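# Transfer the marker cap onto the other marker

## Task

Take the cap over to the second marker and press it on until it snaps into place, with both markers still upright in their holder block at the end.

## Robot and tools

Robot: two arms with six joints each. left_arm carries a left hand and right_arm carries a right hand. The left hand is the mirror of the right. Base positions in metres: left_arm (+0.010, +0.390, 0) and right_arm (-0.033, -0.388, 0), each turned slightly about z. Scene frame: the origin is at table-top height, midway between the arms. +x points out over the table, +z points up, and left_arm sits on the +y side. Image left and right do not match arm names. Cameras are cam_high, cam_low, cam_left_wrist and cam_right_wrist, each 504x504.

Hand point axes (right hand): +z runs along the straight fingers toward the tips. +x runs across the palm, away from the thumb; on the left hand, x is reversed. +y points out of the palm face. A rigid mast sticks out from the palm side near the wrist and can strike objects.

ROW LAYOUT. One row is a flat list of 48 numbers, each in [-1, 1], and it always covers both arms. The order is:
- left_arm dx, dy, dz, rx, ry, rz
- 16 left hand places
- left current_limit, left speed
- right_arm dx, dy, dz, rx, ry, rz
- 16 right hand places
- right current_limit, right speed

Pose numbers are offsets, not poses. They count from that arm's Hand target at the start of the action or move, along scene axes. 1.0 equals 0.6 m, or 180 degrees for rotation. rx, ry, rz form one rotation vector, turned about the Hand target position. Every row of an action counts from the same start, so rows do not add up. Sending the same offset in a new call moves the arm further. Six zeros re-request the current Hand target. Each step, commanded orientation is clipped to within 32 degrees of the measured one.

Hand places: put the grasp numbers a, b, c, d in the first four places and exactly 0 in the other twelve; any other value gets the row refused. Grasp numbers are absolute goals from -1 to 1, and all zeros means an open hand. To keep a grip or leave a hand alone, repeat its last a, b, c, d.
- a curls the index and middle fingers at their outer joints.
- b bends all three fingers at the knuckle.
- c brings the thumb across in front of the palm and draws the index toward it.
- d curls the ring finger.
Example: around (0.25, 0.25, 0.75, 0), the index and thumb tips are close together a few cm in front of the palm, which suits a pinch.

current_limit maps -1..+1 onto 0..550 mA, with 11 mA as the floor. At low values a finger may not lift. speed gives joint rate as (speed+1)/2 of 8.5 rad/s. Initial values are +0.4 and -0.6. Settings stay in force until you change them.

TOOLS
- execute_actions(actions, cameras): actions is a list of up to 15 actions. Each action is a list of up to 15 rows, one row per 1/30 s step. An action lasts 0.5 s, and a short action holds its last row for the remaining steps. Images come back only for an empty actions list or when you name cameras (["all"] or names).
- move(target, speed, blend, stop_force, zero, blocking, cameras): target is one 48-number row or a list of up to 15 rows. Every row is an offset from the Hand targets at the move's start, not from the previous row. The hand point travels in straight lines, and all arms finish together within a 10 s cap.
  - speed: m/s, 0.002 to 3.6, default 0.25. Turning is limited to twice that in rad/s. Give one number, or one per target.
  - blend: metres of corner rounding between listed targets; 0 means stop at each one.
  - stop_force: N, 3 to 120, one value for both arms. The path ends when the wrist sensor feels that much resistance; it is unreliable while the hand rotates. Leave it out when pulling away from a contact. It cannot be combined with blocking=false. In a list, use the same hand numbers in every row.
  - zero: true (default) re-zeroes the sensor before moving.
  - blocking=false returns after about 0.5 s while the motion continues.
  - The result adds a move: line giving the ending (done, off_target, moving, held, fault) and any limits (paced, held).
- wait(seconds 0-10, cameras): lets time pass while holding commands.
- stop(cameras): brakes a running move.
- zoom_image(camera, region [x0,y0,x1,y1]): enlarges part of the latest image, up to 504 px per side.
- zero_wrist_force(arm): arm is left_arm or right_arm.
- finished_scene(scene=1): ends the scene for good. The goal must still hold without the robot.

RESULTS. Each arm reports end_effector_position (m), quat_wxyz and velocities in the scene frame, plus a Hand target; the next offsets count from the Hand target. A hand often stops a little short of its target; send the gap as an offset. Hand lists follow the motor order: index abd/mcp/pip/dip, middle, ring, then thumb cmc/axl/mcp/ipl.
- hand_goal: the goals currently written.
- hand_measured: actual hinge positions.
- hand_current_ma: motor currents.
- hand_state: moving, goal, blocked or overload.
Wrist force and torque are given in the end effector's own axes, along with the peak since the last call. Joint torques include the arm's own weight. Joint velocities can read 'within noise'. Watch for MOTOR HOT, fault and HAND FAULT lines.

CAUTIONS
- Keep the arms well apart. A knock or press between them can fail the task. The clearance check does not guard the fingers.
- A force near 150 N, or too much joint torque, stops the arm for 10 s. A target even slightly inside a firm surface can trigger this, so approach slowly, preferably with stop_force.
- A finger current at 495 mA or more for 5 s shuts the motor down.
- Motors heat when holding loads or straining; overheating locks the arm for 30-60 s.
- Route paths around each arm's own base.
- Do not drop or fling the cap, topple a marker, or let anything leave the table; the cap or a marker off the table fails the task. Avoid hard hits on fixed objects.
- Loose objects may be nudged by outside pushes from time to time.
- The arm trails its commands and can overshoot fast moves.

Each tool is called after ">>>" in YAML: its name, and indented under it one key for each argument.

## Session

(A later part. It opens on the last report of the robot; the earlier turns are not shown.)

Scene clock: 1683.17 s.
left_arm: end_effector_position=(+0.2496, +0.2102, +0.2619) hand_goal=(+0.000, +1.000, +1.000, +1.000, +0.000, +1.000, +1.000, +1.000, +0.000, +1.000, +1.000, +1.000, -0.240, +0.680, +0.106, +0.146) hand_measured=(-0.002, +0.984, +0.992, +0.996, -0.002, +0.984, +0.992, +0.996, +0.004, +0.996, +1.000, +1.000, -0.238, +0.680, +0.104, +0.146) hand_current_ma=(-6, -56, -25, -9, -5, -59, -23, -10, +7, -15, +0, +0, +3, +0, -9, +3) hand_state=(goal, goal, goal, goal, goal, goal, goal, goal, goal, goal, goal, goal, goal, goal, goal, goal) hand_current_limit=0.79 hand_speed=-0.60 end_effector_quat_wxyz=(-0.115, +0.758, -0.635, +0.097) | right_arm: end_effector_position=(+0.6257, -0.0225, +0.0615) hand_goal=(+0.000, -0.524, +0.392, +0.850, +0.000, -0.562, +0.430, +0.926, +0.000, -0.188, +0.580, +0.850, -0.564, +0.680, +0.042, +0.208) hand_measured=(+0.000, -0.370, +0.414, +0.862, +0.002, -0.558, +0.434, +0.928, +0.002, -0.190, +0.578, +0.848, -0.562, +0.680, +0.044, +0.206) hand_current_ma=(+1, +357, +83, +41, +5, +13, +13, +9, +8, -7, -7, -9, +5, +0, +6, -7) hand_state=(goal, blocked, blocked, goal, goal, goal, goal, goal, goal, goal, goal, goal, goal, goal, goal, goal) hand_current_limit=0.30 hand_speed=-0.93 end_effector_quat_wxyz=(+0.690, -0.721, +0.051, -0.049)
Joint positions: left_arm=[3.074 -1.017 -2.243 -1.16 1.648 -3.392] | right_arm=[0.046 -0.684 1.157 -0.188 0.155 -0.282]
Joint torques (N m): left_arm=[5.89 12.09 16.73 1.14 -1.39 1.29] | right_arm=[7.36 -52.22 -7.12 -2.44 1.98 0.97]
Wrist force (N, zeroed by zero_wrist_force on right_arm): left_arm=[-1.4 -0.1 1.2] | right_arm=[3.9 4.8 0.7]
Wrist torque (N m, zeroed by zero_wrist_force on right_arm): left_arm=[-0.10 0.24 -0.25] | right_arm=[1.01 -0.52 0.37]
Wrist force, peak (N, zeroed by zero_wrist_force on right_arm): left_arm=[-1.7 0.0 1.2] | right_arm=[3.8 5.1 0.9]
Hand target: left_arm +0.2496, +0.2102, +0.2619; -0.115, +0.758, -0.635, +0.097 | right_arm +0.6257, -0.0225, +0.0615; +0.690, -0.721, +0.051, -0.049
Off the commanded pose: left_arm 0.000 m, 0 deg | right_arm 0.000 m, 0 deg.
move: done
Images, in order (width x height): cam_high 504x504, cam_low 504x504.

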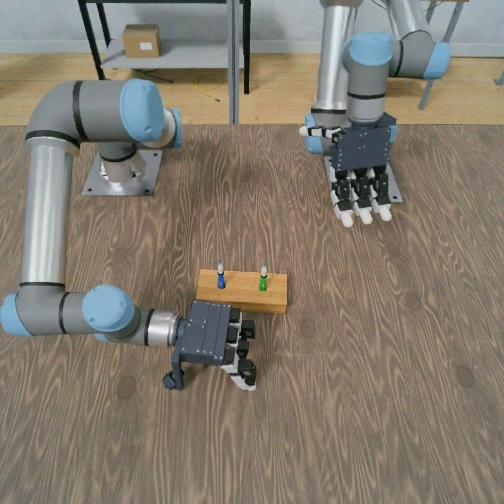

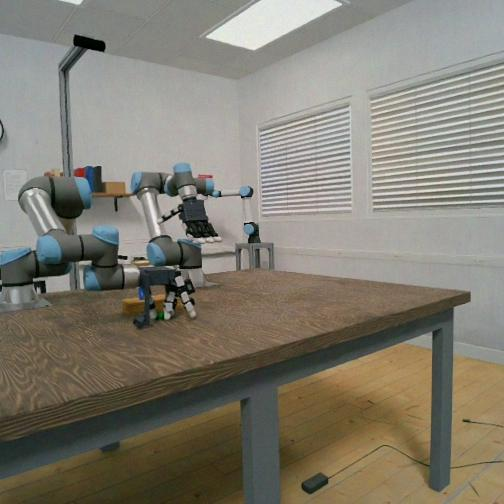

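>>> move:
  target:
    - [0,0,0,0,0,0,-1,-0.5,0.5,-1,0,0,0,0,0,0,0,0,0,0,0,0,0.79,-0.6,0,0,0.003,0,0,0,0,0.75,0.75,0,0,0,0,0,0,0,0,0,0,0,0,0,0.3,-0.93]
  speed: 0.015
  cameras: ["cam_low"]

>>> zoom_image:
  camera: "cam_low"
  region: [120, 270, 200, 340]

Scene clock: 1684.80 s.
left_arm: end_effector_position=(+0.2496, +0.2102, +0.2619) hand_goal=(+0.000, +1.000, +1.000, +1.000, +0.000, +1.000, +1.000, +1.000, +0.000, +1.000, +1.000, +1.000, -0.240, +0.680, +0.106, +0.146) hand_measured=(-0.002, +0.984, +0.992, +0.996, -0.002, +0.984, +0.992, +0.996, +0.004, +0.996, +1.000, +1.000, -0.238, +0.680, +0.104, +0.146) hand_current_ma=(-6, -56, -25, -9, -5, -59, -23, -10, +7, -15, +0, +0, +3, +0, -9, +3) hand_state=(goal, goal, goal, goal, goal, goal, goal, goal, goal, goal, goal, goal, goal, goal, goal, goal) hand_current_limit=0.79 hand_speed=-0.60 end_effector_quat_wxyz=(-0.115, +0.758, -0.635, +0.097) | right_arm: end_effector_position=(+0.6256, -0.0225, +0.0633) hand_goal=(+0.000, -0.524, +0.392, +0.850, +0.000, -0.562, +0.430, +0.926, +0.000, -0.188, +0.580, +0.850, -0.564, +0.680, +0.042, +0.208) hand_measured=(+0.000, -0.494, +0.398, +0.852, +0.002, -0.558, +0.434, +0.928, +0.002, -0.190, +0.578, +0.848, -0.564, +0.680, +0.050, +0.210) hand_current_ma=(+1, +127, +21, +10, +5, +13, +13, +9, +8, -7, -7, -9, +0, +0, +37, +9) hand_state=(goal, blocked, goal, goal, goal, goal, goal, goal, goal, goal, goal, goal, goal, goal, goal, goal) hand_current_limit=0.30 hand_speed=-0.93 end_effector_quat_wxyz=(+0.690, -0.721, +0.051, -0.049)
Joint positions: left_arm=[3.074 -1.017 -2.243 -1.16 1.648 -3.392] | right_arm=[0.046 -0.686 1.156 -0.185 0.155 -0.282]
Joint torques (N m): left_arm=[5.85 10.2 16.69 0.94 -1.3 1.01] | right_arm=[3.06 -57.58 -29.36 3.19 2.08 0.2]
Wrist force (N, zeroed by zero_wrist_force on right_arm): left_arm=[-1.6 0.0 1.0] | right_arm=[3.6 8.1 -0.5]
Wrist torque (N m, zeroed by zero_wrist_force on right_arm): left_arm=[-0.08 0.25 -0.26] | right_arm=[1.00 -0.52 0.28]
Wrist force, peak (N, zeroed by zero_wrist_force on right_arm): left_arm=[-1.7 0.0 1.4] | right_arm=[3.6 8.1 -0.5]
Hand target: left_arm +0.2496, +0.2102, +0.2619; -0.115, +0.758, -0.635, +0.097 | right_arm +0.6257, -0.0225, +0.0633; +0.690, -0.721, +0.051, -0.049
Off the commanded pose: left_arm 0.000 m, 0 deg | right_arm 0.000 m, 0 deg.
move: done
Images, in order (width x height): cam_low 504x504.

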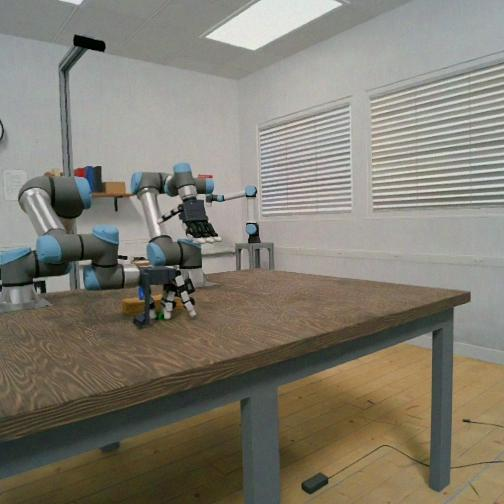

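Scaled by 6.300.

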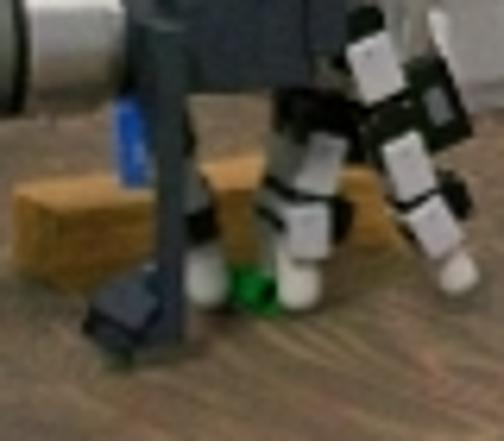

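>>> move:
  target:
    - [0,0,0,0,0,0,-1,-0.5,0.5,-1,0,0,0,0,0,0,0,0,0,0,0,0,0.79,-0.6,0,0,0,0,0,0,0,0.82,0.75,0,0,0,0,0,0,0,0,0,0,0,0,0,0.3,-0.93]
  speed: 0.015
  cameras: ["cam_low"]

>>> zoom_image:
  camera: "cam_low"
  region: [120, 270, 200, 340]

Scene clock: 1686.00 s.
left_arm: end_effector_position=(+0.2496, +0.2102, +0.2619) hand_goal=(+0.000, +1.000, +1.000, +1.000, +0.000, +1.000, +1.000, +1.000, +0.000, +1.000, +1.000, +1.000, -0.240, +0.680, +0.106, +0.146) hand_measured=(-0.002, +0.984, +0.992, +0.996, -0.002, +0.984, +0.992, +0.996, +0.004, +0.996, +1.000, +1.000, -0.238, +0.680, +0.104, +0.146) hand_current_ma=(-6, -56, -25, -9, -5, -59, -23, -10, +7, -15, +0, +0, +3, +0, -9, +3) hand_state=(goal, goal, goal, goal, goal, goal, goal, goal, goal, goal, goal, goal, goal, goal, goal, goal) hand_current_limit=0.79 hand_speed=-0.60 end_effector_quat_wxyz=(-0.115, +0.758, -0.635, +0.097) | right_arm: end_effector_position=(+0.6257, -0.0225, +0.0633) hand_goal=(+0.000, -0.620, +0.414, +0.864, +0.000, -0.684, +0.416, +0.926, +0.000, -0.292, +0.580, +0.864, -0.564, +0.680, +0.042, +0.222) hand_measured=(+0.000, -0.546, +0.434, +0.872, +0.002, -0.678, +0.420, +0.928, +0.002, -0.292, +0.578, +0.862, -0.566, +0.680, +0.060, +0.228) hand_current_ma=(+2, +344, +76, +28, +5, +25, +14, +9, +8, -2, -7, -9, -7, +0, +98, +32) hand_state=(goal, blocked, goal, goal, goal, goal, goal, goal, goal, goal, goal, goal, goal, goal, goal, goal) hand_current_limit=0.30 hand_speed=-0.93 end_effector_quat_wxyz=(+0.690, -0.721, +0.051, -0.049)
Joint positions: left_arm=[3.074 -1.017 -2.243 -1.16 1.648 -3.392] | right_arm=[0.046 -0.686 1.156 -0.185 0.155 -0.282]
Joint torques (N m): left_arm=[5.82 10.23 17.79 0.95 -1.24 1.01] | right_arm=[0.48 -56.2 -27.82 3.21 2.08 -1.14]
Wrist force (N, zeroed by zero_wrist_force on right_arm): left_arm=[-1.7 0.0 1.1] | right_arm=[3.9 7.1 -0.6]
Wrist torque (N m, zeroed by zero_wrist_force on right_arm): left_arm=[-0.09 0.26 -0.27] | right_arm=[0.98 -0.55 0.33]
Wrist force, peak (N, zeroed by zero_wrist_force on right_arm): left_arm=[-1.7 -0.1 1.1] | right_arm=[3.9 8.1 -0.6]
Hand target: left_arm +0.2496, +0.2102, +0.2619; -0.115, +0.758, -0.635, +0.097 | right_arm +0.6257, -0.0225, +0.0633; +0.690, -0.721, +0.051, -0.049
Off the commanded pose: left_arm 0.000 m, 0 deg | right_arm 0.000 m, 0 deg.
move: done
Images, in order (width x height): cam_low 504x504.

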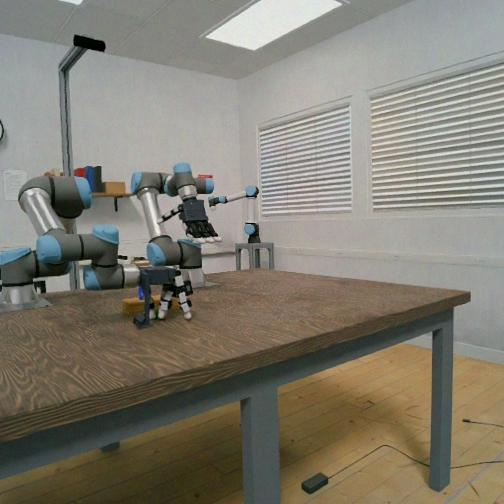

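Scaled by 6.300.

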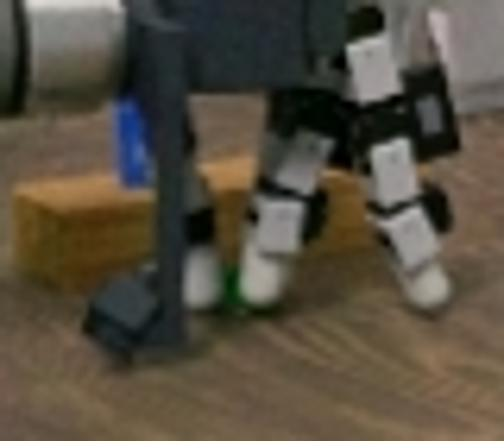

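>>> move:
  target:
    - [0,0,0,0,0,0,-1,-0.5,0.5,-1,0,0,0,0,0,0,0,0,0,0,0,0,0.79,-0.6,0,0,0,0,0,0,0,0.9,0.75,0,0,0,0,0,0,0,0,0,0,0,0,0,0.5,-0.93]
  speed: 0.015
  cameras: ["cam_low"]

>>> zoom_image:
  camera: "cam_low"
  region: [120, 270, 200, 340]

Scene clock: 1687.40 s.
left_arm: end_effector_position=(+0.2496, +0.2102, +0.2619) hand_goal=(+0.000, +1.000, +1.000, +1.000, +0.000, +1.000, +1.000, +1.000, +0.000, +1.000, +1.000, +1.000, -0.240, +0.680, +0.106, +0.146) hand_measured=(-0.002, +0.984, +0.992, +0.996, -0.002, +0.984, +0.992, +0.996, +0.004, +0.996, +1.000, +1.000, -0.238, +0.680, +0.104, +0.146) hand_current_ma=(-6, -56, -25, -9, -5, -59, -23, -10, +7, -15, +0, +0, +3, +0, -9, +3) hand_state=(goal, goal, goal, goal, goal, goal, goal, goal, goal, goal, goal, goal, goal, goal, goal, goal) hand_current_limit=0.79 hand_speed=-0.60 end_effector_quat_wxyz=(-0.115, +0.758, -0.635, +0.097) | right_arm: end_effector_position=(+0.6257, -0.0225, +0.0633) hand_goal=(+0.000, -0.728, +0.438, +0.880, +0.000, -0.824, +0.400, +0.926, +0.000, -0.412, +0.580, +0.880, -0.564, +0.680, +0.042, +0.238) hand_measured=(+0.000, -0.576, +0.462, +0.890, +0.002, -0.814, +0.404, +0.928, +0.002, -0.412, +0.578, +0.878, -0.566, +0.680, +0.060, +0.242) hand_current_ma=(+2, +412, +92, +36, +5, +40, +17, +9, +8, +3, -7, -9, -7, +0, +98, +19) hand_state=(goal, blocked, blocked, goal, goal, goal, goal, goal, goal, goal, goal, goal, goal, goal, goal, goal) hand_current_limit=0.50 hand_speed=-0.93 end_effector_quat_wxyz=(+0.690, -0.721, +0.051, -0.049)
Joint positions: left_arm=[3.074 -1.017 -2.243 -1.16 1.648 -3.392] | right_arm=[0.046 -0.686 1.156 -0.185 0.155 -0.282]
Joint torques (N m): left_arm=[6.39 11.36 17.73 0.87 -1.24 1.11] | right_arm=[-2.78 -54.18 -27.83 2.99 2.01 -1.24]
Wrist force (N, zeroed by zero_wrist_force on right_arm): left_arm=[-1.4 0.0 1.2] | right_arm=[3.7 5.6 0.4]
Wrist torque (N m, zeroed by zero_wrist_force on right_arm): left_arm=[-0.10 0.24 -0.25] | right_arm=[0.88 -0.52 0.33]
Wrist force, peak (N, zeroed by zero_wrist_force on right_arm): left_arm=[-1.7 -0.1 1.3] | right_arm=[3.9 7.4 -0.3]
Hand target: left_arm +0.2496, +0.2102, +0.2619; -0.115, +0.758, -0.635, +0.097 | right_arm +0.6257, -0.0225, +0.0633; +0.690, -0.721, +0.051, -0.049
Off the commanded pose: left_arm 0.000 m, 0 deg | right_arm 0.000 m, 0 deg.
move: done
Images, in order (width x height): cam_low 504x504.

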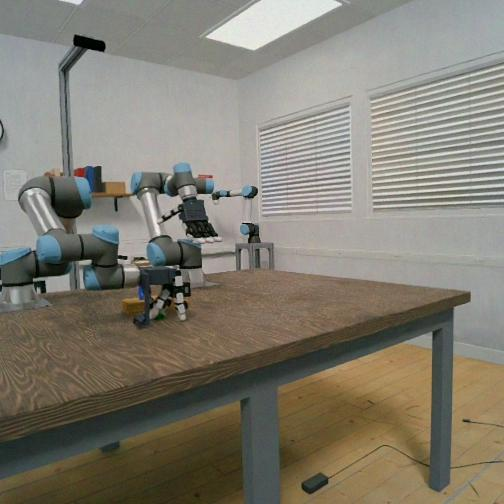

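Scaled by 6.300.

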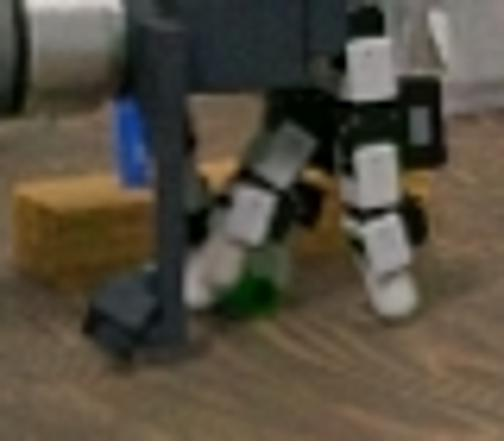

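>>> move:
  target:
    - [0,0,0,0,0,0,-1,-0.5,0.5,-1,0,0,0,0,0,0,0,0,0,0,0,0,0.79,-0.6,0,0,0.0417,0,0,0,0,0.9,0.75,0,0,0,0,0,0,0,0,0,0,0,0,0,0.5,-0.93]
  speed: 0.02
  cameras: ["cam_low","cam_high","cam_right_wrist"]

>>> zoom_image:
  camera: "cam_low"
  region: [120, 270, 200, 340]

>>> zoom_image:
  camera: "cam_high"
  region: [180, 300, 270, 390]

Scene clock: 1689.97 s.
left_arm: end_effector_position=(+0.2496, +0.2102, +0.2619) hand_goal=(+0.000, +1.000, +1.000, +1.000, +0.000, +1.000, +1.000, +1.000, +0.000, +1.000, +1.000, +1.000, -0.240, +0.680, +0.106, +0.146) hand_measured=(-0.002, +0.984, +0.992, +0.996, -0.002, +0.984, +0.992, +0.996, +0.004, +0.996, +1.000, +1.000, -0.238, +0.680, +0.104, +0.146) hand_current_ma=(-6, -56, -25, -9, -5, -59, -23, -10, +7, -15, +0, +0, +3, +0, -9, +3) hand_state=(goal, goal, goal, goal, goal, goal, goal, goal, goal, goal, goal, goal, goal, goal, goal, goal) hand_current_limit=0.79 hand_speed=-0.60 end_effector_quat_wxyz=(-0.115, +0.758, -0.635, +0.097) | right_arm: end_effector_position=(+0.6257, -0.0225, +0.0882) hand_goal=(+0.000, -0.728, +0.438, +0.880, +0.000, -0.824, +0.400, +0.926, +0.000, -0.412, +0.580, +0.880, -0.564, +0.680, +0.042, +0.238) hand_measured=(+0.002, -0.592, +0.462, +0.890, +0.002, -0.814, +0.404, +0.928, +0.002, -0.412, +0.578, +0.878, -0.568, +0.680, +0.070, +0.248) hand_current_ma=(+5, +412, +94, +36, +5, +40, +17, +9, +8, +3, -7, -9, -13, +0, +150, +53) hand_state=(goal, blocked, blocked, goal, goal, goal, goal, goal, goal, goal, goal, goal, goal, goal, blocked, goal) hand_current_limit=0.50 hand_speed=-0.93 end_effector_quat_wxyz=(+0.690, -0.720, +0.051, -0.049)
Joint positions: left_arm=[3.074 -1.017 -2.243 -1.16 1.648 -3.392] | right_arm=[0.046 -0.714 1.139 -0.14 0.155 -0.282]
Joint torques (N m): left_arm=[5.22 10.77 17.23 1.04 -1.29 1.01] | right_arm=[-8.7 -57.86 -29.36 3.23 1.36 -1.57]
Wrist force (N, zeroed by zero_wrist_force on right_arm): left_arm=[-1.3 -0.1 1.2] | right_arm=[4.0 8.0 -0.6]
Wrist torque (N m, zeroed by zero_wrist_force on right_arm): left_arm=[-0.11 0.22 -0.24] | right_arm=[1.04 -0.54 0.38]
Wrist force, peak (N, zeroed by zero_wrist_force on right_arm): left_arm=[-1.8 0.1 1.2] | right_arm=[4.1 8.0 -0.9]
Hand target: left_arm +0.2496, +0.2102, +0.2619; -0.115, +0.758, -0.635, +0.097 | right_arm +0.6257, -0.0225, +0.0883; +0.690, -0.721, +0.051, -0.049
Off the commanded pose: left_arm 0.000 m, 0 deg | right_arm 0.000 m, 0 deg.
move: done
Images, in order (width x height): cam_high 504x504, cam_low 504x504, cam_right_wrist 504x504.

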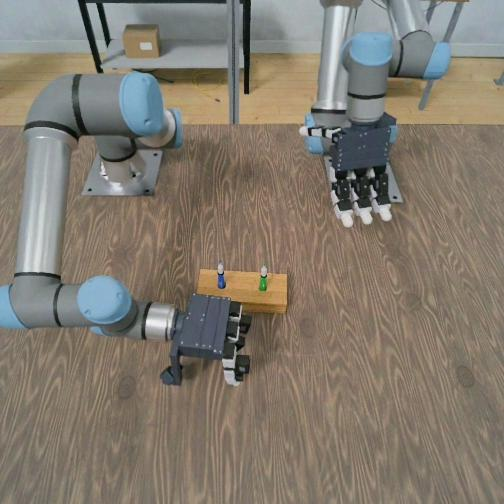

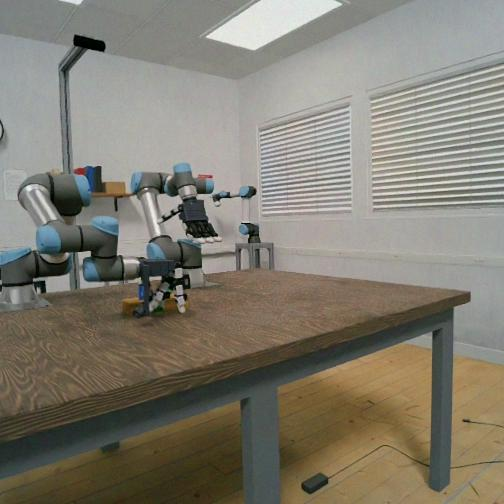

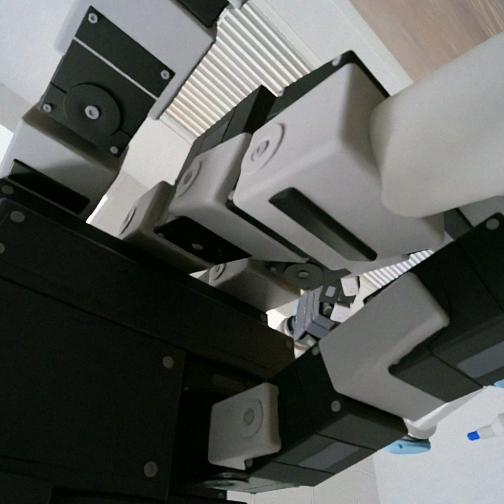

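Scaled by 6.300.

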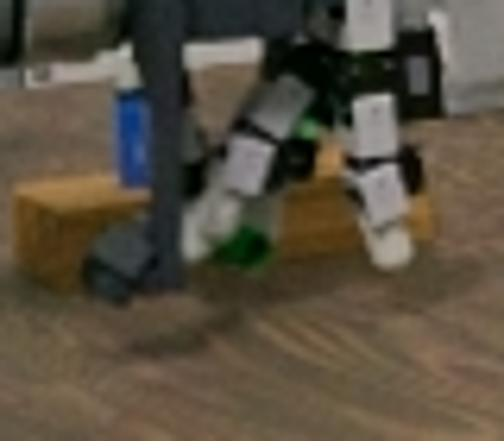

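Scaled by 5.600.

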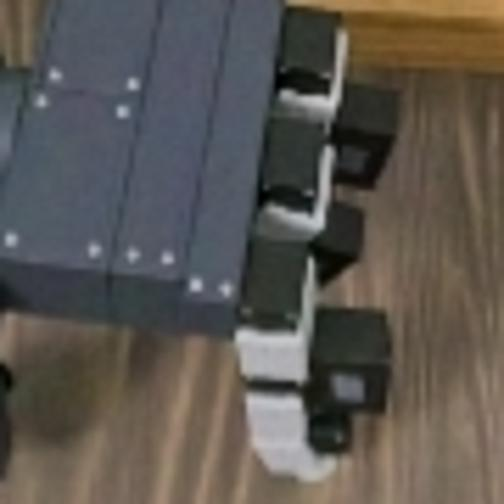

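>>> move:
  target:
    - [0.0833,0.5667,0.0667,0,0,0,-1,-0.5,0.5,-1,0,0,0,0,0,0,0,0,0,0,0,0,0.79,-0.6,0,0,0.12,0,0,0,0,0.95,0.75,0,0,0,0,0,0,0,0,0,0,0,0,0,0.6,-0.93]
  speed: 0.15
  cameras: ["cam_low","cam_high"]

>>> zoom_image:
  camera: "cam_low"
  region: [120, 240, 200, 320]

Scene clock: 1694.50 s.
left_arm: end_effector_position=(+0.2996, +0.5501, +0.3019) hand_goal=(+0.000, +1.000, +1.000, +1.000, +0.000, +1.000, +1.000, +1.000, +0.000, +1.000, +1.000, +1.000, -0.240, +0.680, +0.106, +0.146) hand_measured=(-0.002, +0.984, +0.992, +0.996, -0.002, +0.984, +0.992, +0.996, +0.002, +0.994, +1.000, +1.000, -0.240, +0.680, +0.104, +0.146) hand_current_ma=(-6, -56, -25, -9, -5, -59, -23, -10, +7, -15, +0, +0, +2, +0, -9, +3) hand_state=(goal, goal, goal, goal, goal, goal, goal, goal, goal, goal, goal, goal, goal, goal, goal, goal) hand_current_limit=0.79 hand_speed=-0.60 end_effector_quat_wxyz=(-0.115, +0.758, -0.635, +0.097) | right_arm: end_effector_position=(+0.6257, -0.0226, +0.1604) hand_goal=(+0.000, -0.794, +0.452, +0.890, +0.000, -0.912, +0.390, +0.926, +0.000, -0.488, +0.580, +0.890, -0.564, +0.680, +0.042, +0.248) hand_measured=(+0.002, -0.612, +0.478, +0.900, +0.002, -0.900, +0.396, +0.928, +0.002, -0.486, +0.578, +0.888, -0.568, +0.680, +0.072, +0.260) hand_current_ma=(+5, +440, +101, +40, +5, +49, +20, +9, +8, +6, -7, -8, -14, +0, +160, +56) hand_state=(goal, blocked, blocked, goal, goal, goal, goal, goal, goal, goal, goal, goal, goal, goal, blocked, goal) hand_current_limit=0.60 hand_speed=-0.93 end_effector_quat_wxyz=(+0.690, -0.721, +0.051, -0.049)
Joint positions: left_arm=[4.104 -1.176 -2.043 -1.273 1.363 -2.397] | right_arm=[0.046 -0.78 1.065 0 0.155 -0.282]
Joint torques (N m): left_arm=[7.28 -3.91 33.36 4.67 -2.28 1.34] | right_arm=[-5.36 -50.82 -28.74 3.02 0.21 -1.46]
Wrist force (N, zeroed by zero_wrist_force on right_arm): left_arm=[-1.5 0.1 1.4] | right_arm=[4.0 8.3 -0.6]
Wrist torque (N m, zeroed by zero_wrist_force on right_arm): left_arm=[-0.12 0.29 -0.22] | right_arm=[1.07 -0.54 0.39]
Wrist force, peak (N, zeroed by zero_wrist_force on right_arm): left_arm=[-2.3 -0.2 1.3] | right_arm=[4.0 8.6 -0.7]
Hand target: left_arm +0.2996, +0.5502, +0.3019; -0.115, +0.758, -0.635, +0.097 | right_arm +0.6257, -0.0225, +0.1603; +0.690, -0.721, +0.051, -0.049
Off the commanded pose: left_arm 0.000 m, 0 deg | right_arm 0.000 m, 0 deg.
move: done
Images, in order (width x height): cam_high 504x504, cam_low 504x504.

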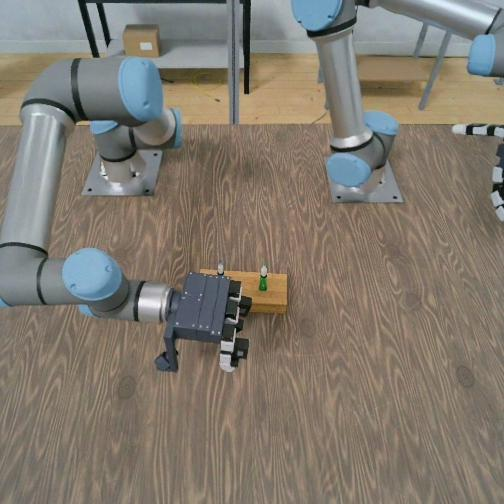

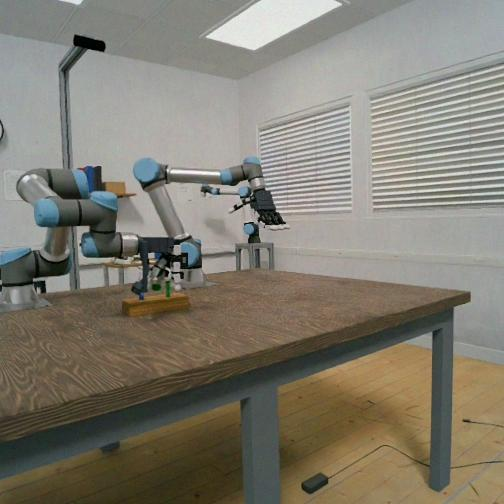

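Scaled by 6.300.

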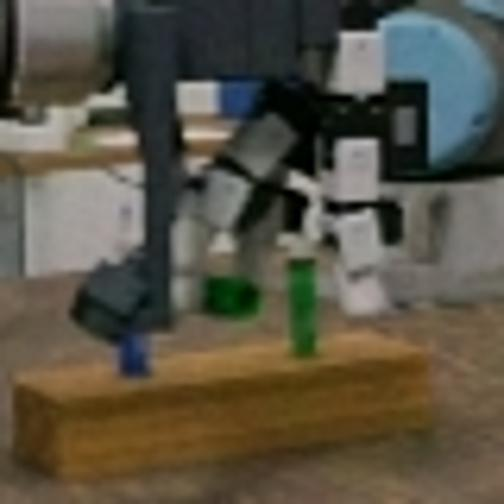

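>>> move:
  target:
    - [0,0,0,0,0,0,-1,-0.5,0.5,-1,0,0,0,0,0,0,0,0,0,0,0,0,0.79,-0.6,0.0505,0.4208,0.0167,0,0,-0.4278,0,0.95,0.75,0,0,0,0,0,0,0,0,0,0,0,0,0,0.6,-0.93]
  speed: 0.2
  cameras: ["cam_low","cam_high"]

>>> zoom_image:
  camera: "cam_low"
  region: [130, 240, 250, 340]

>>> zoom_image:
  camera: "cam_high"
  region: [280, 240, 420, 380]

Scene clock: 1699.87 s.
left_arm: end_effector_position=(+0.2996, +0.5502, +0.3019) hand_goal=(+0.000, +1.000, +1.000, +1.000, +0.000, +1.000, +1.000, +1.000, +0.000, +1.000, +1.000, +1.000, -0.240, +0.680, +0.106, +0.146) hand_measured=(-0.002, +0.984, +0.992, +0.996, -0.002, +0.984, +0.992, +0.996, +0.002, +0.994, +1.000, +1.000, -0.240, +0.680, +0.104, +0.146) hand_current_ma=(-6, -56, -25, -9, -5, -59, -23, -10, +7, -15, +0, +0, +2, +0, -9, +3) hand_state=(goal, goal, goal, goal, goal, goal, goal, goal, goal, goal, goal, goal, goal, goal, goal, goal) hand_current_limit=0.79 hand_speed=-0.60 end_effector_quat_wxyz=(-0.115, +0.758, -0.635, +0.097) | right_arm: end_effector_position=(+0.6559, +0.2299, +0.1703) hand_goal=(+0.000, -0.794, +0.452, +0.890, +0.000, -0.912, +0.390, +0.926, +0.000, -0.488, +0.580, +0.890, -0.564, +0.680, +0.042, +0.248) hand_measured=(+0.002, -0.612, +0.478, +0.900, +0.002, -0.900, +0.396, +0.928, +0.002, -0.486, +0.578, +0.888, -0.568, +0.680, +0.072, +0.260) hand_current_ma=(+6, +440, +102, +40, +5, +47, +20, +9, +8, +5, -7, -8, -14, +0, +163, +57) hand_state=(goal, blocked, blocked, goal, goal, goal, goal, goal, goal, goal, goal, goal, goal, goal, blocked, goal) hand_current_limit=0.60 hand_speed=-0.93 end_effector_quat_wxyz=(+0.510, -0.532, +0.488, -0.468)
Joint positions: left_arm=[4.104 -1.176 -2.043 -1.273 1.363 -2.397] | right_arm=[0.748 -0.626 0.746 -0.066 2.193 0.031]
Joint torques (N m): left_arm=[5.71 -3.85 33.01 4.14 -2.15 1.11] | right_arm=[11.24 -42.94 -30.54 1.23 2.6 1.4]
Wrist force (N, zeroed by zero_wrist_force on right_arm): left_arm=[-1.1 0.3 1.4] | right_arm=[3.8 8.1 -0.6]
Wrist torque (N m, zeroed by zero_wrist_force on right_arm): left_arm=[-0.10 0.25 -0.20] | right_arm=[1.09 -0.51 0.25]
Wrist force, peak (N, zeroed by zero_wrist_force on right_arm): left_arm=[-1.6 0.2 1.7] | right_arm=[4.3 8.9 -0.8]
Hand target: left_arm +0.2996, +0.5502, +0.3019; -0.115, +0.758, -0.635, +0.097 | right_arm +0.6560, +0.2299, +0.1704; +0.510, -0.532, +0.488, -0.468
Off the commanded pose: left_arm 0.000 m, 0 deg | right_arm 0.000 m, 0 deg.
move: done
Images, in order (width x height): cam_high 504x504, cam_low 504x504.

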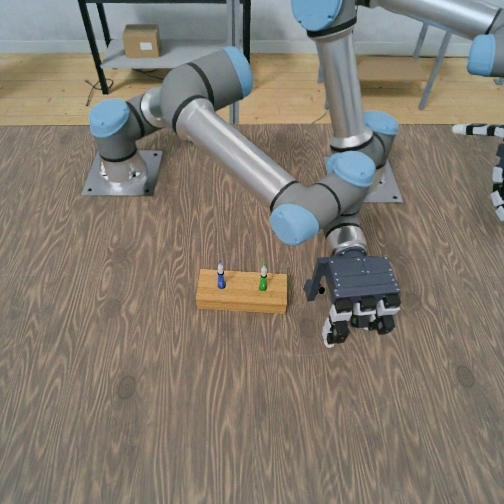

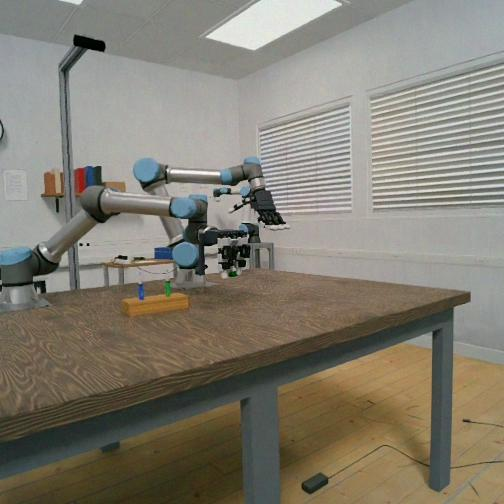

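Scaled by 4.200.

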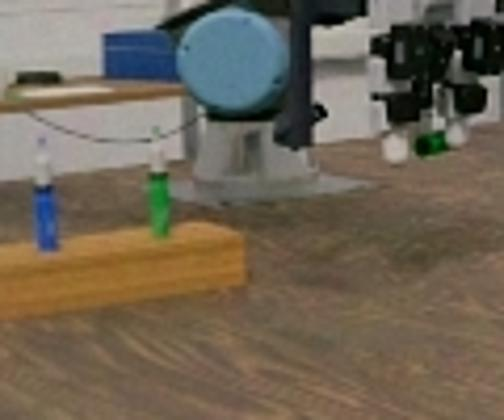

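Scaled by 3.600.

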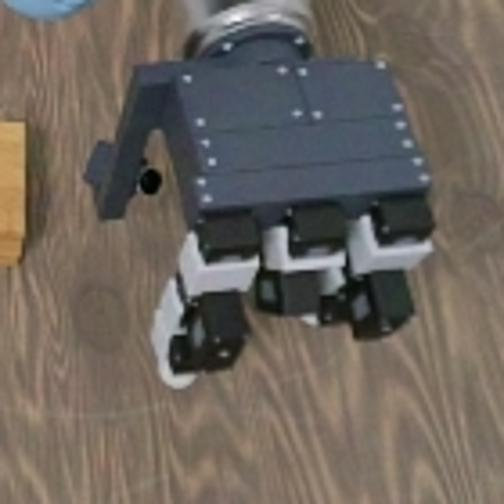

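>>> move:
  target:
    - [0,0,0,0,0,0,-1,-0.5,0.5,-1,0,0,0,0,0,0,0,0,0,0,0,0,0.79,-0.6,0,0,-0.1417,0,0,0,0,0.95,0.75,0,0,0,0,0,0,0,0,0,0,0,0,0,0.6,-0.93]
  speed: 0.06
  stop_force: 5
  cameras: []

>>> move:
  target:
    - [0,0,0,0,0,0,-1,-0.5,0.5,-1,0,0,0,0,0,0,0,0,0,0,0,0,0.79,-0.6,0,0,-0.05,0,0,0,0,0.95,0.75,0,0,0,0,0,0,0,0,0,0,0,0,0,0.6,-0.93]
  speed: 0.012
  stop_force: 3
  cameras: ["cam_low","cam_high"]

>>> zoom_image:
  camera: "cam_low"
  region: [190, 240, 280, 310]

Scene clock: 1703.20 s.
left_arm: end_effector_position=(+0.2996, +0.5502, +0.3019) hand_goal=(+0.000, +1.000, +1.000, +1.000, +0.000, +1.000, +1.000, +1.000, +0.000, +1.000, +1.000, +1.000, -0.240, +0.680, +0.106, +0.146) hand_measured=(-0.002, +0.984, +0.992, +0.996, -0.002, +0.984, +0.992, +0.996, +0.002, +0.994, +1.000, +1.000, -0.240, +0.680, +0.104, +0.146) hand_current_ma=(-6, -56, -25, -9, -5, -59, -23, -10, +7, -15, +0, +0, +2, +0, -9, +3) hand_state=(goal, goal, goal, goal, goal, goal, goal, goal, goal, goal, goal, goal, goal, goal, goal, goal) hand_current_limit=0.79 hand_speed=-0.60 end_effector_quat_wxyz=(-0.115, +0.758, -0.635, +0.097) | right_arm: end_effector_position=(+0.6560, +0.2300, +0.0853) hand_goal=(+0.000, -0.794, +0.452, +0.890, +0.000, -0.912, +0.390, +0.926, +0.000, -0.488, +0.580, +0.890, -0.564, +0.680, +0.042, +0.248) hand_measured=(+0.002, -0.612, +0.478, +0.900, +0.002, -0.900, +0.396, +0.928, +0.002, -0.486, +0.578, +0.888, -0.568, +0.680, +0.072, +0.260) hand_current_ma=(+6, +440, +102, +40, +5, +47, +20, +9, +8, +5, -7, -8, -14, +0, +163, +57) hand_state=(goal, blocked, blocked, goal, goal, goal, goal, goal, goal, goal, goal, goal, goal, goal, blocked, goal) hand_current_limit=0.60 hand_speed=-0.93 end_effector_quat_wxyz=(+0.510, -0.532, +0.488, -0.468)
Joint positions: left_arm=[4.104 -1.176 -2.043 -1.273 1.363 -2.397] | right_arm=[0.748 -0.57 0.859 -0.236 2.193 0.031]
Joint torques (N m): left_arm=[7.2 -3.94 33.04 3.61 -2.11 1.29] | right_arm=[7.53 -43.19 -10.28 -4.32 -2.43 -1.42]
Wrist force (N, zeroed by zero_wrist_force on right_arm): left_arm=[-1.5 0.2 1.5] | right_arm=[4.0 7.6 -0.3]
Wrist torque (N m, zeroed by zero_wrist_force on right_arm): left_arm=[-0.11 0.30 -0.23] | right_arm=[0.98 -0.53 0.24]
Wrist force, peak (N, zeroed by zero_wrist_force on right_arm): left_arm=[-1.5 -0.1 1.7] | right_arm=[4.2 8.2 -0.3]
Hand target: left_arm +0.2996, +0.5502, +0.3019; -0.115, +0.758, -0.635, +0.097 | right_arm +0.6560, +0.2299, +0.0853; +0.510, -0.532, +0.488, -0.468
Off the commanded pose: left_arm 0.000 m, 0 deg | right_arm 0.000 m, 0 deg.
move: done
No camera images: "cameras" was empty.

Scene clock: 1706.17 s.
left_arm: end_effector_position=(+0.2996, +0.5502, +0.3019) hand_goal=(+0.000, +1.000, +1.000, +1.000, +0.000, +1.000, +1.000, +1.000, +0.000, +1.000, +1.000, +1.000, -0.240, +0.680, +0.106, +0.146) hand_measured=(-0.002, +0.984, +0.992, +0.996, -0.002, +0.984, +0.992, +0.996, +0.002, +0.994, +1.000, +1.000, -0.240, +0.680, +0.104, +0.146) hand_current_ma=(-6, -56, -25, -9, -5, -59, -23, -10, +7, -15, +0, +0, +2, +0, -9, +3) hand_state=(goal, goal, goal, goal, goal, goal, goal, goal, goal, goal, goal, goal, goal, goal, goal, goal) hand_current_limit=0.79 hand_speed=-0.60 end_effector_quat_wxyz=(-0.115, +0.758, -0.635, +0.097) | right_arm: end_effector_position=(+0.6560, +0.2300, +0.0647) hand_goal=(+0.000, -0.794, +0.452, +0.890, +0.000, -0.912, +0.390, +0.926, +0.000, -0.488, +0.580, +0.890, -0.564, +0.680, +0.042, +0.248) hand_measured=(+0.004, -0.612, +0.480, +0.902, +0.002, -0.900, +0.396, +0.928, +0.002, -0.486, +0.578, +0.888, -0.568, +0.680, +0.072, +0.260) hand_current_ma=(+11, +440, +114, +45, +5, +47, +20, +9, +8, +5, -7, -8, -14, +0, +163, +57) hand_state=(goal, blocked, blocked, goal, goal, goal, goal, goal, goal, goal, goal, goal, goal, goal, blocked, goal) hand_current_limit=0.60 hand_speed=-0.93 end_effector_quat_wxyz=(+0.510, -0.532, +0.488, -0.468)
Joint positions: left_arm=[4.104 -1.176 -2.043 -1.273 1.363 -2.397] | right_arm=[0.748 -0.55 0.876 -0.273 2.193 0.031]
Joint torques (N m): left_arm=[6.97 -4.14 32.76 3.08 -2.06 1.07] | right_arm=[0.84 -63.57 -30.3 1.37 -1.82 0.41]
Wrist force (N, zeroed by zero_wrist_force on right_arm): left_arm=[-1.2 0.1 1.4] | right_arm=[4.1 6.8 -0.1]
Wrist torque (N m, zeroed by zero_wrist_force on right_arm): left_arm=[-0.13 0.26 -0.21] | right_arm=[0.96 -0.51 0.24]
Wrist force, peak (N, zeroed by zero_wrist_force on right_arm): left_arm=[-1.4 0.1 1.8] | right_arm=[4.2 8.0 -0.5]
Hand target: left_arm +0.2996, +0.5502, +0.3019; -0.115, +0.758, -0.635, +0.097 | right_arm +0.6560, +0.2300, +0.0647; +0.510, -0.532, +0.488, -0.468 (not the last commanded pose)
Off the commanded pose: left_arm 0.000 m, 0 deg | right_arm 0.009 m, 0 deg.
move: contact (right_arm)
Images, in order (width x height): cam_high 504x504, cam_low 504x504.

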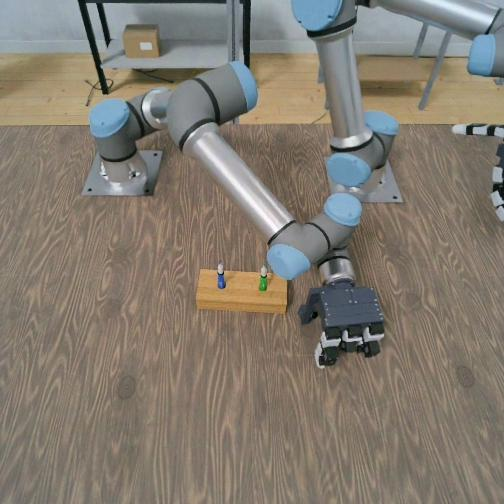

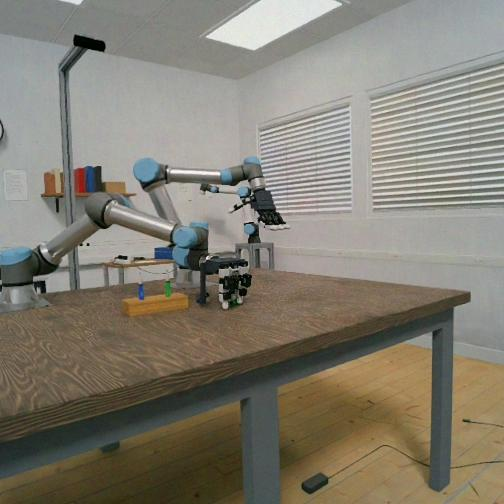

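Scaled by 5.600.

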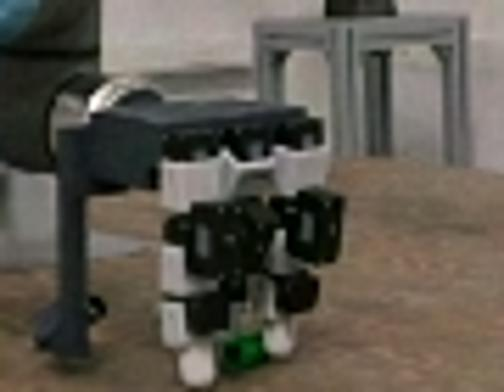

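>>> move:
  target:
    - [0,0,0,0,0,0,-1,-0.5,0.5,-1,0,0,0,0,0,0,0,0,0,0,0,0,0.79,-0.6,0,0,0,0,0,0,0,0.78,0.75,0,0,0,0,0,0,0,0,0,0,0,0,0,0.4,-0.93]
  speed: 0.02
  cameras: []

>>> move:
  target:
    - [0,0,0,0,0,0,-1,-0.5,0.5,-1,0,0,0,0,0,0,0,0,0,0,0,0,0.79,-0.6,0,0,0,0,0,0,0,0.55,0.75,0,0,0,0,0,0,0,0,0,0,0,0,0,0.4,-0.9]
  speed: 0.02
  cameras: ["cam_low","cam_high"]

>>> zoom_image:
  camera: "cam_low"
  region: [190, 240, 280, 310]

>>> zoom_image:
  camera: "cam_high"
  region: [280, 270, 420, 400]

Scene clock: 1708.33 s.
left_arm: end_effector_position=(+0.2996, +0.5502, +0.3019) hand_goal=(+0.000, +1.000, +1.000, +1.000, +0.000, +1.000, +1.000, +1.000, +0.000, +1.000, +1.000, +1.000, -0.240, +0.680, +0.106, +0.146) hand_measured=(-0.002, +0.984, +0.992, +0.996, -0.002, +0.984, +0.992, +0.996, +0.002, +0.994, +1.000, +1.000, -0.240, +0.680, +0.104, +0.146) hand_current_ma=(-6, -56, -25, -9, -5, -59, -23, -10, +7, -15, +0, +0, +2, +0, -9, +3) hand_state=(goal, goal, goal, goal, goal, goal, goal, goal, goal, goal, goal, goal, goal, goal, goal, goal) hand_current_limit=0.79 hand_speed=-0.60 end_effector_quat_wxyz=(-0.115, +0.758, -0.635, +0.097) | right_arm: end_effector_position=(+0.6560, +0.2300, +0.0647) hand_goal=(+0.000, -0.566, +0.402, +0.856, +0.000, -0.614, +0.424, +0.926, +0.000, -0.232, +0.580, +0.856, -0.564, +0.680, +0.042, +0.214) hand_measured=(+0.004, -0.550, +0.430, +0.870, +0.002, -0.616, +0.422, +0.928, +0.002, -0.242, +0.578, +0.858, -0.568, +0.680, +0.072, +0.226) hand_current_ma=(+11, +65, +111, +52, +5, -4, -5, +9, +8, -42, -7, +7, -16, +0, +164, +66) hand_state=(goal, goal, blocked, goal, goal, goal, goal, goal, goal, goal, goal, goal, goal, goal, blocked, goal) hand_current_limit=0.40 hand_speed=-0.93 end_effector_quat_wxyz=(+0.510, -0.532, +0.488, -0.468)
Joint positions: left_arm=[4.104 -1.176 -2.043 -1.273 1.363 -2.397] | right_arm=[0.748 -0.55 0.876 -0.273 2.193 0.031]
Joint torques (N m): left_arm=[6.4 -4.56 31.99 2.99 -2.21 1.22] | right_arm=[1.41 -63.53 -30.36 0.77 -1.96 -0.77]
Wrist force (N, zeroed by zero_wrist_force on right_arm): left_arm=[-1.3 0.1 1.5] | right_arm=[4.1 7.8 -0.4]
Wrist torque (N m, zeroed by zero_wrist_force on right_arm): left_arm=[-0.13 0.28 -0.21] | right_arm=[0.97 -0.52 0.23]
Wrist force, peak (N, zeroed by zero_wrist_force on right_arm): left_arm=[-1.5 -0.1 1.8] | right_arm=[4.1 8.0 -0.5]
Hand target: left_arm +0.2996, +0.5502, +0.3019; -0.115, +0.758, -0.635, +0.097 | right_arm +0.6560, +0.2300, +0.0647; +0.510, -0.532, +0.488, -0.468
Off the commanded pose: left_arm 0.000 m, 0 deg | right_arm 0.000 m, 0 deg.
move: done
No camera images: "cameras" was empty.

Scene clock: 1709.77 s.
left_arm: end_effector_position=(+0.2996, +0.5502, +0.3019) hand_goal=(+0.000, +1.000, +1.000, +1.000, +0.000, +1.000, +1.000, +1.000, +0.000, +1.000, +1.000, +1.000, -0.240, +0.680, +0.106, +0.146) hand_measured=(-0.002, +0.984, +0.992, +0.996, -0.002, +0.984, +0.992, +0.996, +0.002, +0.994, +1.000, +1.000, -0.240, +0.680, +0.104, +0.146) hand_current_ma=(-6, -56, -25, -9, -5, -59, -23, -10, +7, -15, +0, +0, +2, +0, -9, +3) hand_state=(goal, goal, goal, goal, goal, goal, goal, goal, goal, goal, goal, goal, goal, goal, goal, goal) hand_current_limit=0.79 hand_speed=-0.60 end_effector_quat_wxyz=(-0.115, +0.758, -0.635, +0.097) | right_arm: end_effector_position=(+0.6560, +0.2300, +0.0647) hand_goal=(+0.000, -0.254, +0.332, +0.810, +0.000, -0.212, +0.470, +0.926, +0.000, +0.112, +0.580, +0.810, -0.564, +0.680, +0.042, +0.168) hand_measured=(+0.004, -0.262, +0.334, +0.812, +0.002, -0.222, +0.468, +0.928, +0.002, +0.094, +0.578, +0.812, -0.568, +0.680, +0.046, +0.170) hand_current_ma=(+9, -33, +9, +8, +5, -40, -9, +9, +8, -75, -7, +7, -10, +0, +21, +10) hand_state=(goal, goal, goal, goal, goal, goal, goal, goal, goal, goal, goal, goal, goal, goal, goal, goal) hand_current_limit=0.40 hand_speed=-0.90 end_effector_quat_wxyz=(+0.510, -0.532, +0.488, -0.468)
Joint positions: left_arm=[4.104 -1.176 -2.043 -1.273 1.363 -2.397] | right_arm=[0.748 -0.55 0.876 -0.273 2.193 0.031]
Joint torques (N m): left_arm=[6.56 -4.14 31.96 2.57 -2.23 1.12] | right_arm=[1.26 -64.14 -30.21 0.3 -1.95 -1.37]
Wrist force (N, zeroed by zero_wrist_force on right_arm): left_arm=[-1.6 0.1 1.4] | right_arm=[4.2 7.7 -0.5]
Wrist torque (N m, zeroed by zero_wrist_force on right_arm): left_arm=[-0.13 0.31 -0.24] | right_arm=[0.89 -0.54 0.24]
Wrist force, peak (N, zeroed by zero_wrist_force on right_arm): left_arm=[-1.6 0.1 1.5] | right_arm=[4.4 8.0 -0.3]
Hand target: left_arm +0.2996, +0.5502, +0.3019; -0.115, +0.758, -0.635, +0.097 | right_arm +0.6560, +0.2300, +0.0647; +0.510, -0.532, +0.488, -0.468
Off the commanded pose: left_arm 0.000 m, 0 deg | right_arm 0.000 m, 0 deg.
move: done
Images, in order (width x height): cam_high 504x504, cam_low 504x504.

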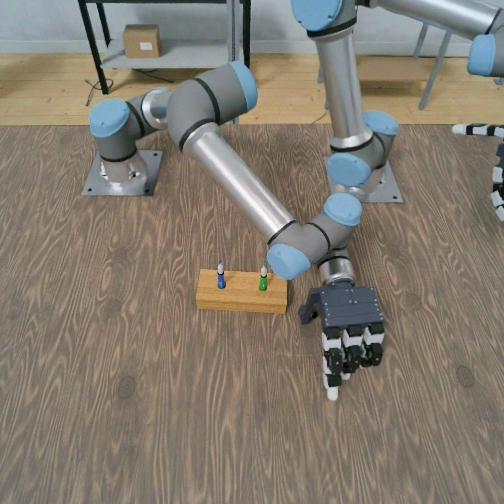

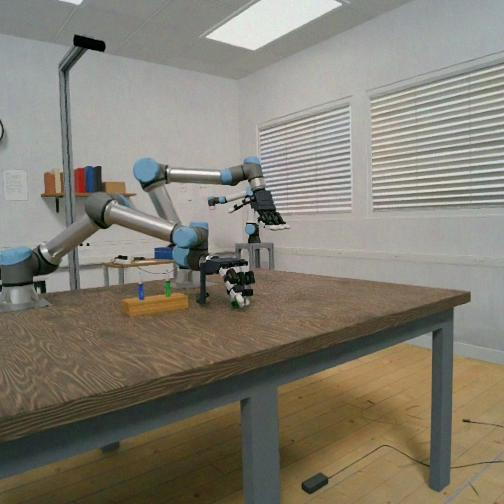

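Scaled by 5.600.

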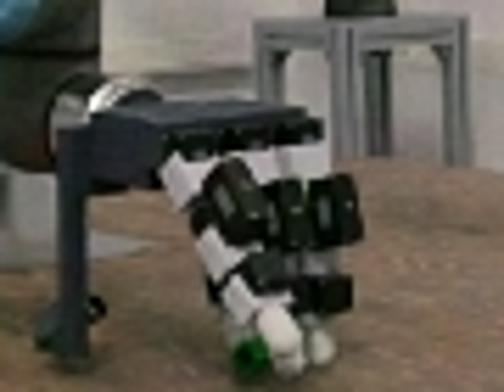

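Scaled by 3.600.

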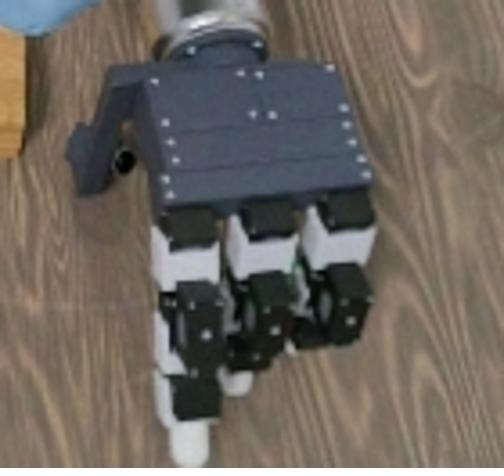

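>>> move:
  target:
    - [0,0,0,0,0,0,-1,-0.5,0.5,-1,0,0,0,0,0,0,0,0,0,0,0,0,0.79,-0.6,0,0,0.2,0,0,0,0,0.55,0.75,0,0,0,0,0,0,0,0,0,0,0,0,0,0.4,-0.9]
    - [0,0,0,0,0,0,-1,-0.5,0.5,-1,0,0,0,0,0,0,0,0,0,0,0,0,0.79,-0.6,-0.1667,-0.3,0.3,0,0,0,0,0.55,0.75,0,0,0,0,0,0,0,0,0,0,0,0,0,0.4,-0.9]
  speed: [0.1,0.25]
  blend: [0.03,0]
  cameras: ["cam_low","cam_high"]

>>> zoom_image:
  camera: "cam_low"
  region: [190, 250, 270, 320]

>>> zoom_image:
  camera: "cam_high"
  region: [300, 300, 390, 390]

Scene clock: 1713.10 s.
left_arm: end_effector_position=(+0.2996, +0.5502, +0.3019) hand_goal=(+0.000, +1.000, +1.000, +1.000, +0.000, +1.000, +1.000, +1.000, +0.000, +1.000, +1.000, +1.000, -0.240, +0.680, +0.106, +0.146) hand_measured=(-0.002, +0.984, +0.992, +0.996, -0.002, +0.984, +0.992, +0.996, +0.002, +0.994, +1.000, +1.000, -0.240, +0.680, +0.104, +0.146) hand_current_ma=(-6, -56, -25, -9, -5, -59, -23, -10, +7, -15, +0, +0, +2, +0, -9, +3) hand_state=(goal, goal, goal, goal, goal, goal, goal, goal, goal, goal, goal, goal, goal, goal, goal, goal) hand_current_limit=0.79 hand_speed=-0.60 end_effector_quat_wxyz=(-0.115, +0.758, -0.635, +0.097) | right_arm: end_effector_position=(+0.5560, +0.0500, +0.2447) hand_goal=(+0.000, -0.254, +0.332, +0.810, +0.000, -0.212, +0.470, +0.926, +0.000, +0.112, +0.580, +0.810, -0.564, +0.680, +0.042, +0.168) hand_measured=(+0.002, -0.262, +0.334, +0.812, +0.002, -0.222, +0.468, +0.928, +0.002, +0.094, +0.578, +0.812, -0.566, +0.680, +0.046, +0.170) hand_current_ma=(+7, -30, +8, +8, +5, -37, -9, +8, +7, -72, -7, +7, -7, +0, +19, +9) hand_state=(goal, goal, goal, goal, goal, goal, goal, goal, goal, goal, goal, goal, goal, goal, goal, goal) hand_current_limit=0.40 hand_speed=-0.90 end_effector_quat_wxyz=(+0.510, -0.532, +0.488, -0.468)
Joint positions: left_arm=[4.104 -1.176 -2.043 -1.273 1.363 -2.397] | right_arm=[0.613 -1.201 1.511 -0.261 2.059 0.023]
Joint torques (N m): left_arm=[6.01 -4.28 32.65 2.13 -2.12 0.91] | right_arm=[-9.97 -43.31 -11.82 -4.46 -2.82 -1.47]
Wrist force (N, zeroed by zero_wrist_force on right_arm): left_arm=[-1.4 0.0 1.5] | right_arm=[3.9 7.7 -0.2]
Wrist torque (N m, zeroed by zero_wrist_force on right_arm): left_arm=[-0.15 0.29 -0.22] | right_arm=[0.90 -0.51 0.24]
Wrist force, peak (N, zeroed by zero_wrist_force on right_arm): left_arm=[-1.5 0.2 1.7] | right_arm=[3.9 8.4 -0.5]
Hand target: left_arm +0.2996, +0.5502, +0.3019; -0.115, +0.758, -0.635, +0.097 | right_arm +0.5559, +0.0500, +0.2447; +0.510, -0.532, +0.488, -0.468
Off the commanded pose: left_arm 0.000 m, 0 deg | right_arm 0.000 m, 0 deg.
move: done
Images, in order (width x height): cam_high 504x504, cam_low 504x504.

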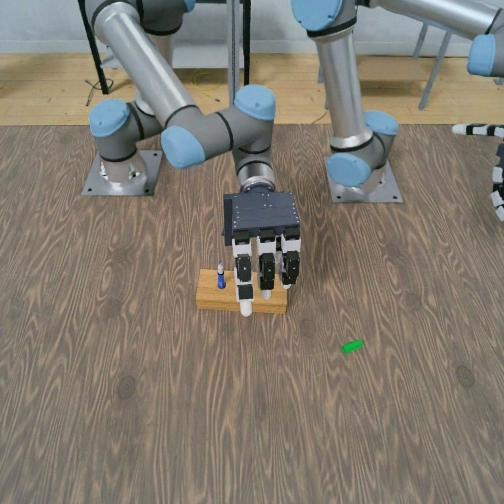

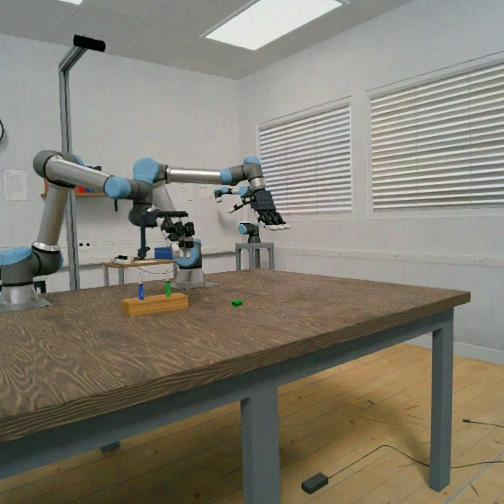

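Scaled by 6.300.

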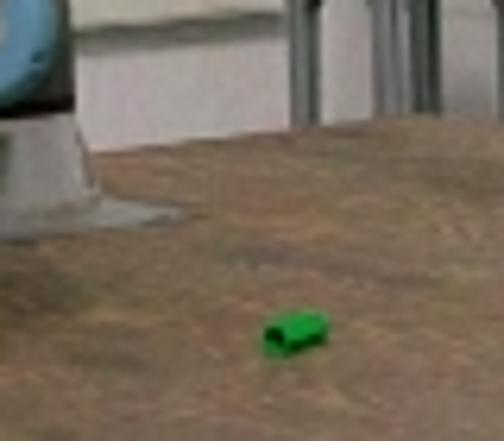

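Scaled by 5.600.

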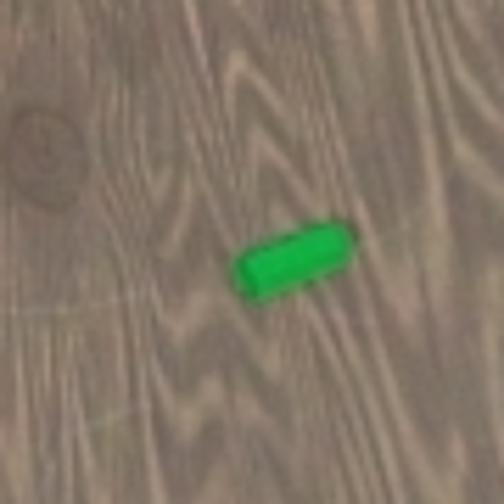

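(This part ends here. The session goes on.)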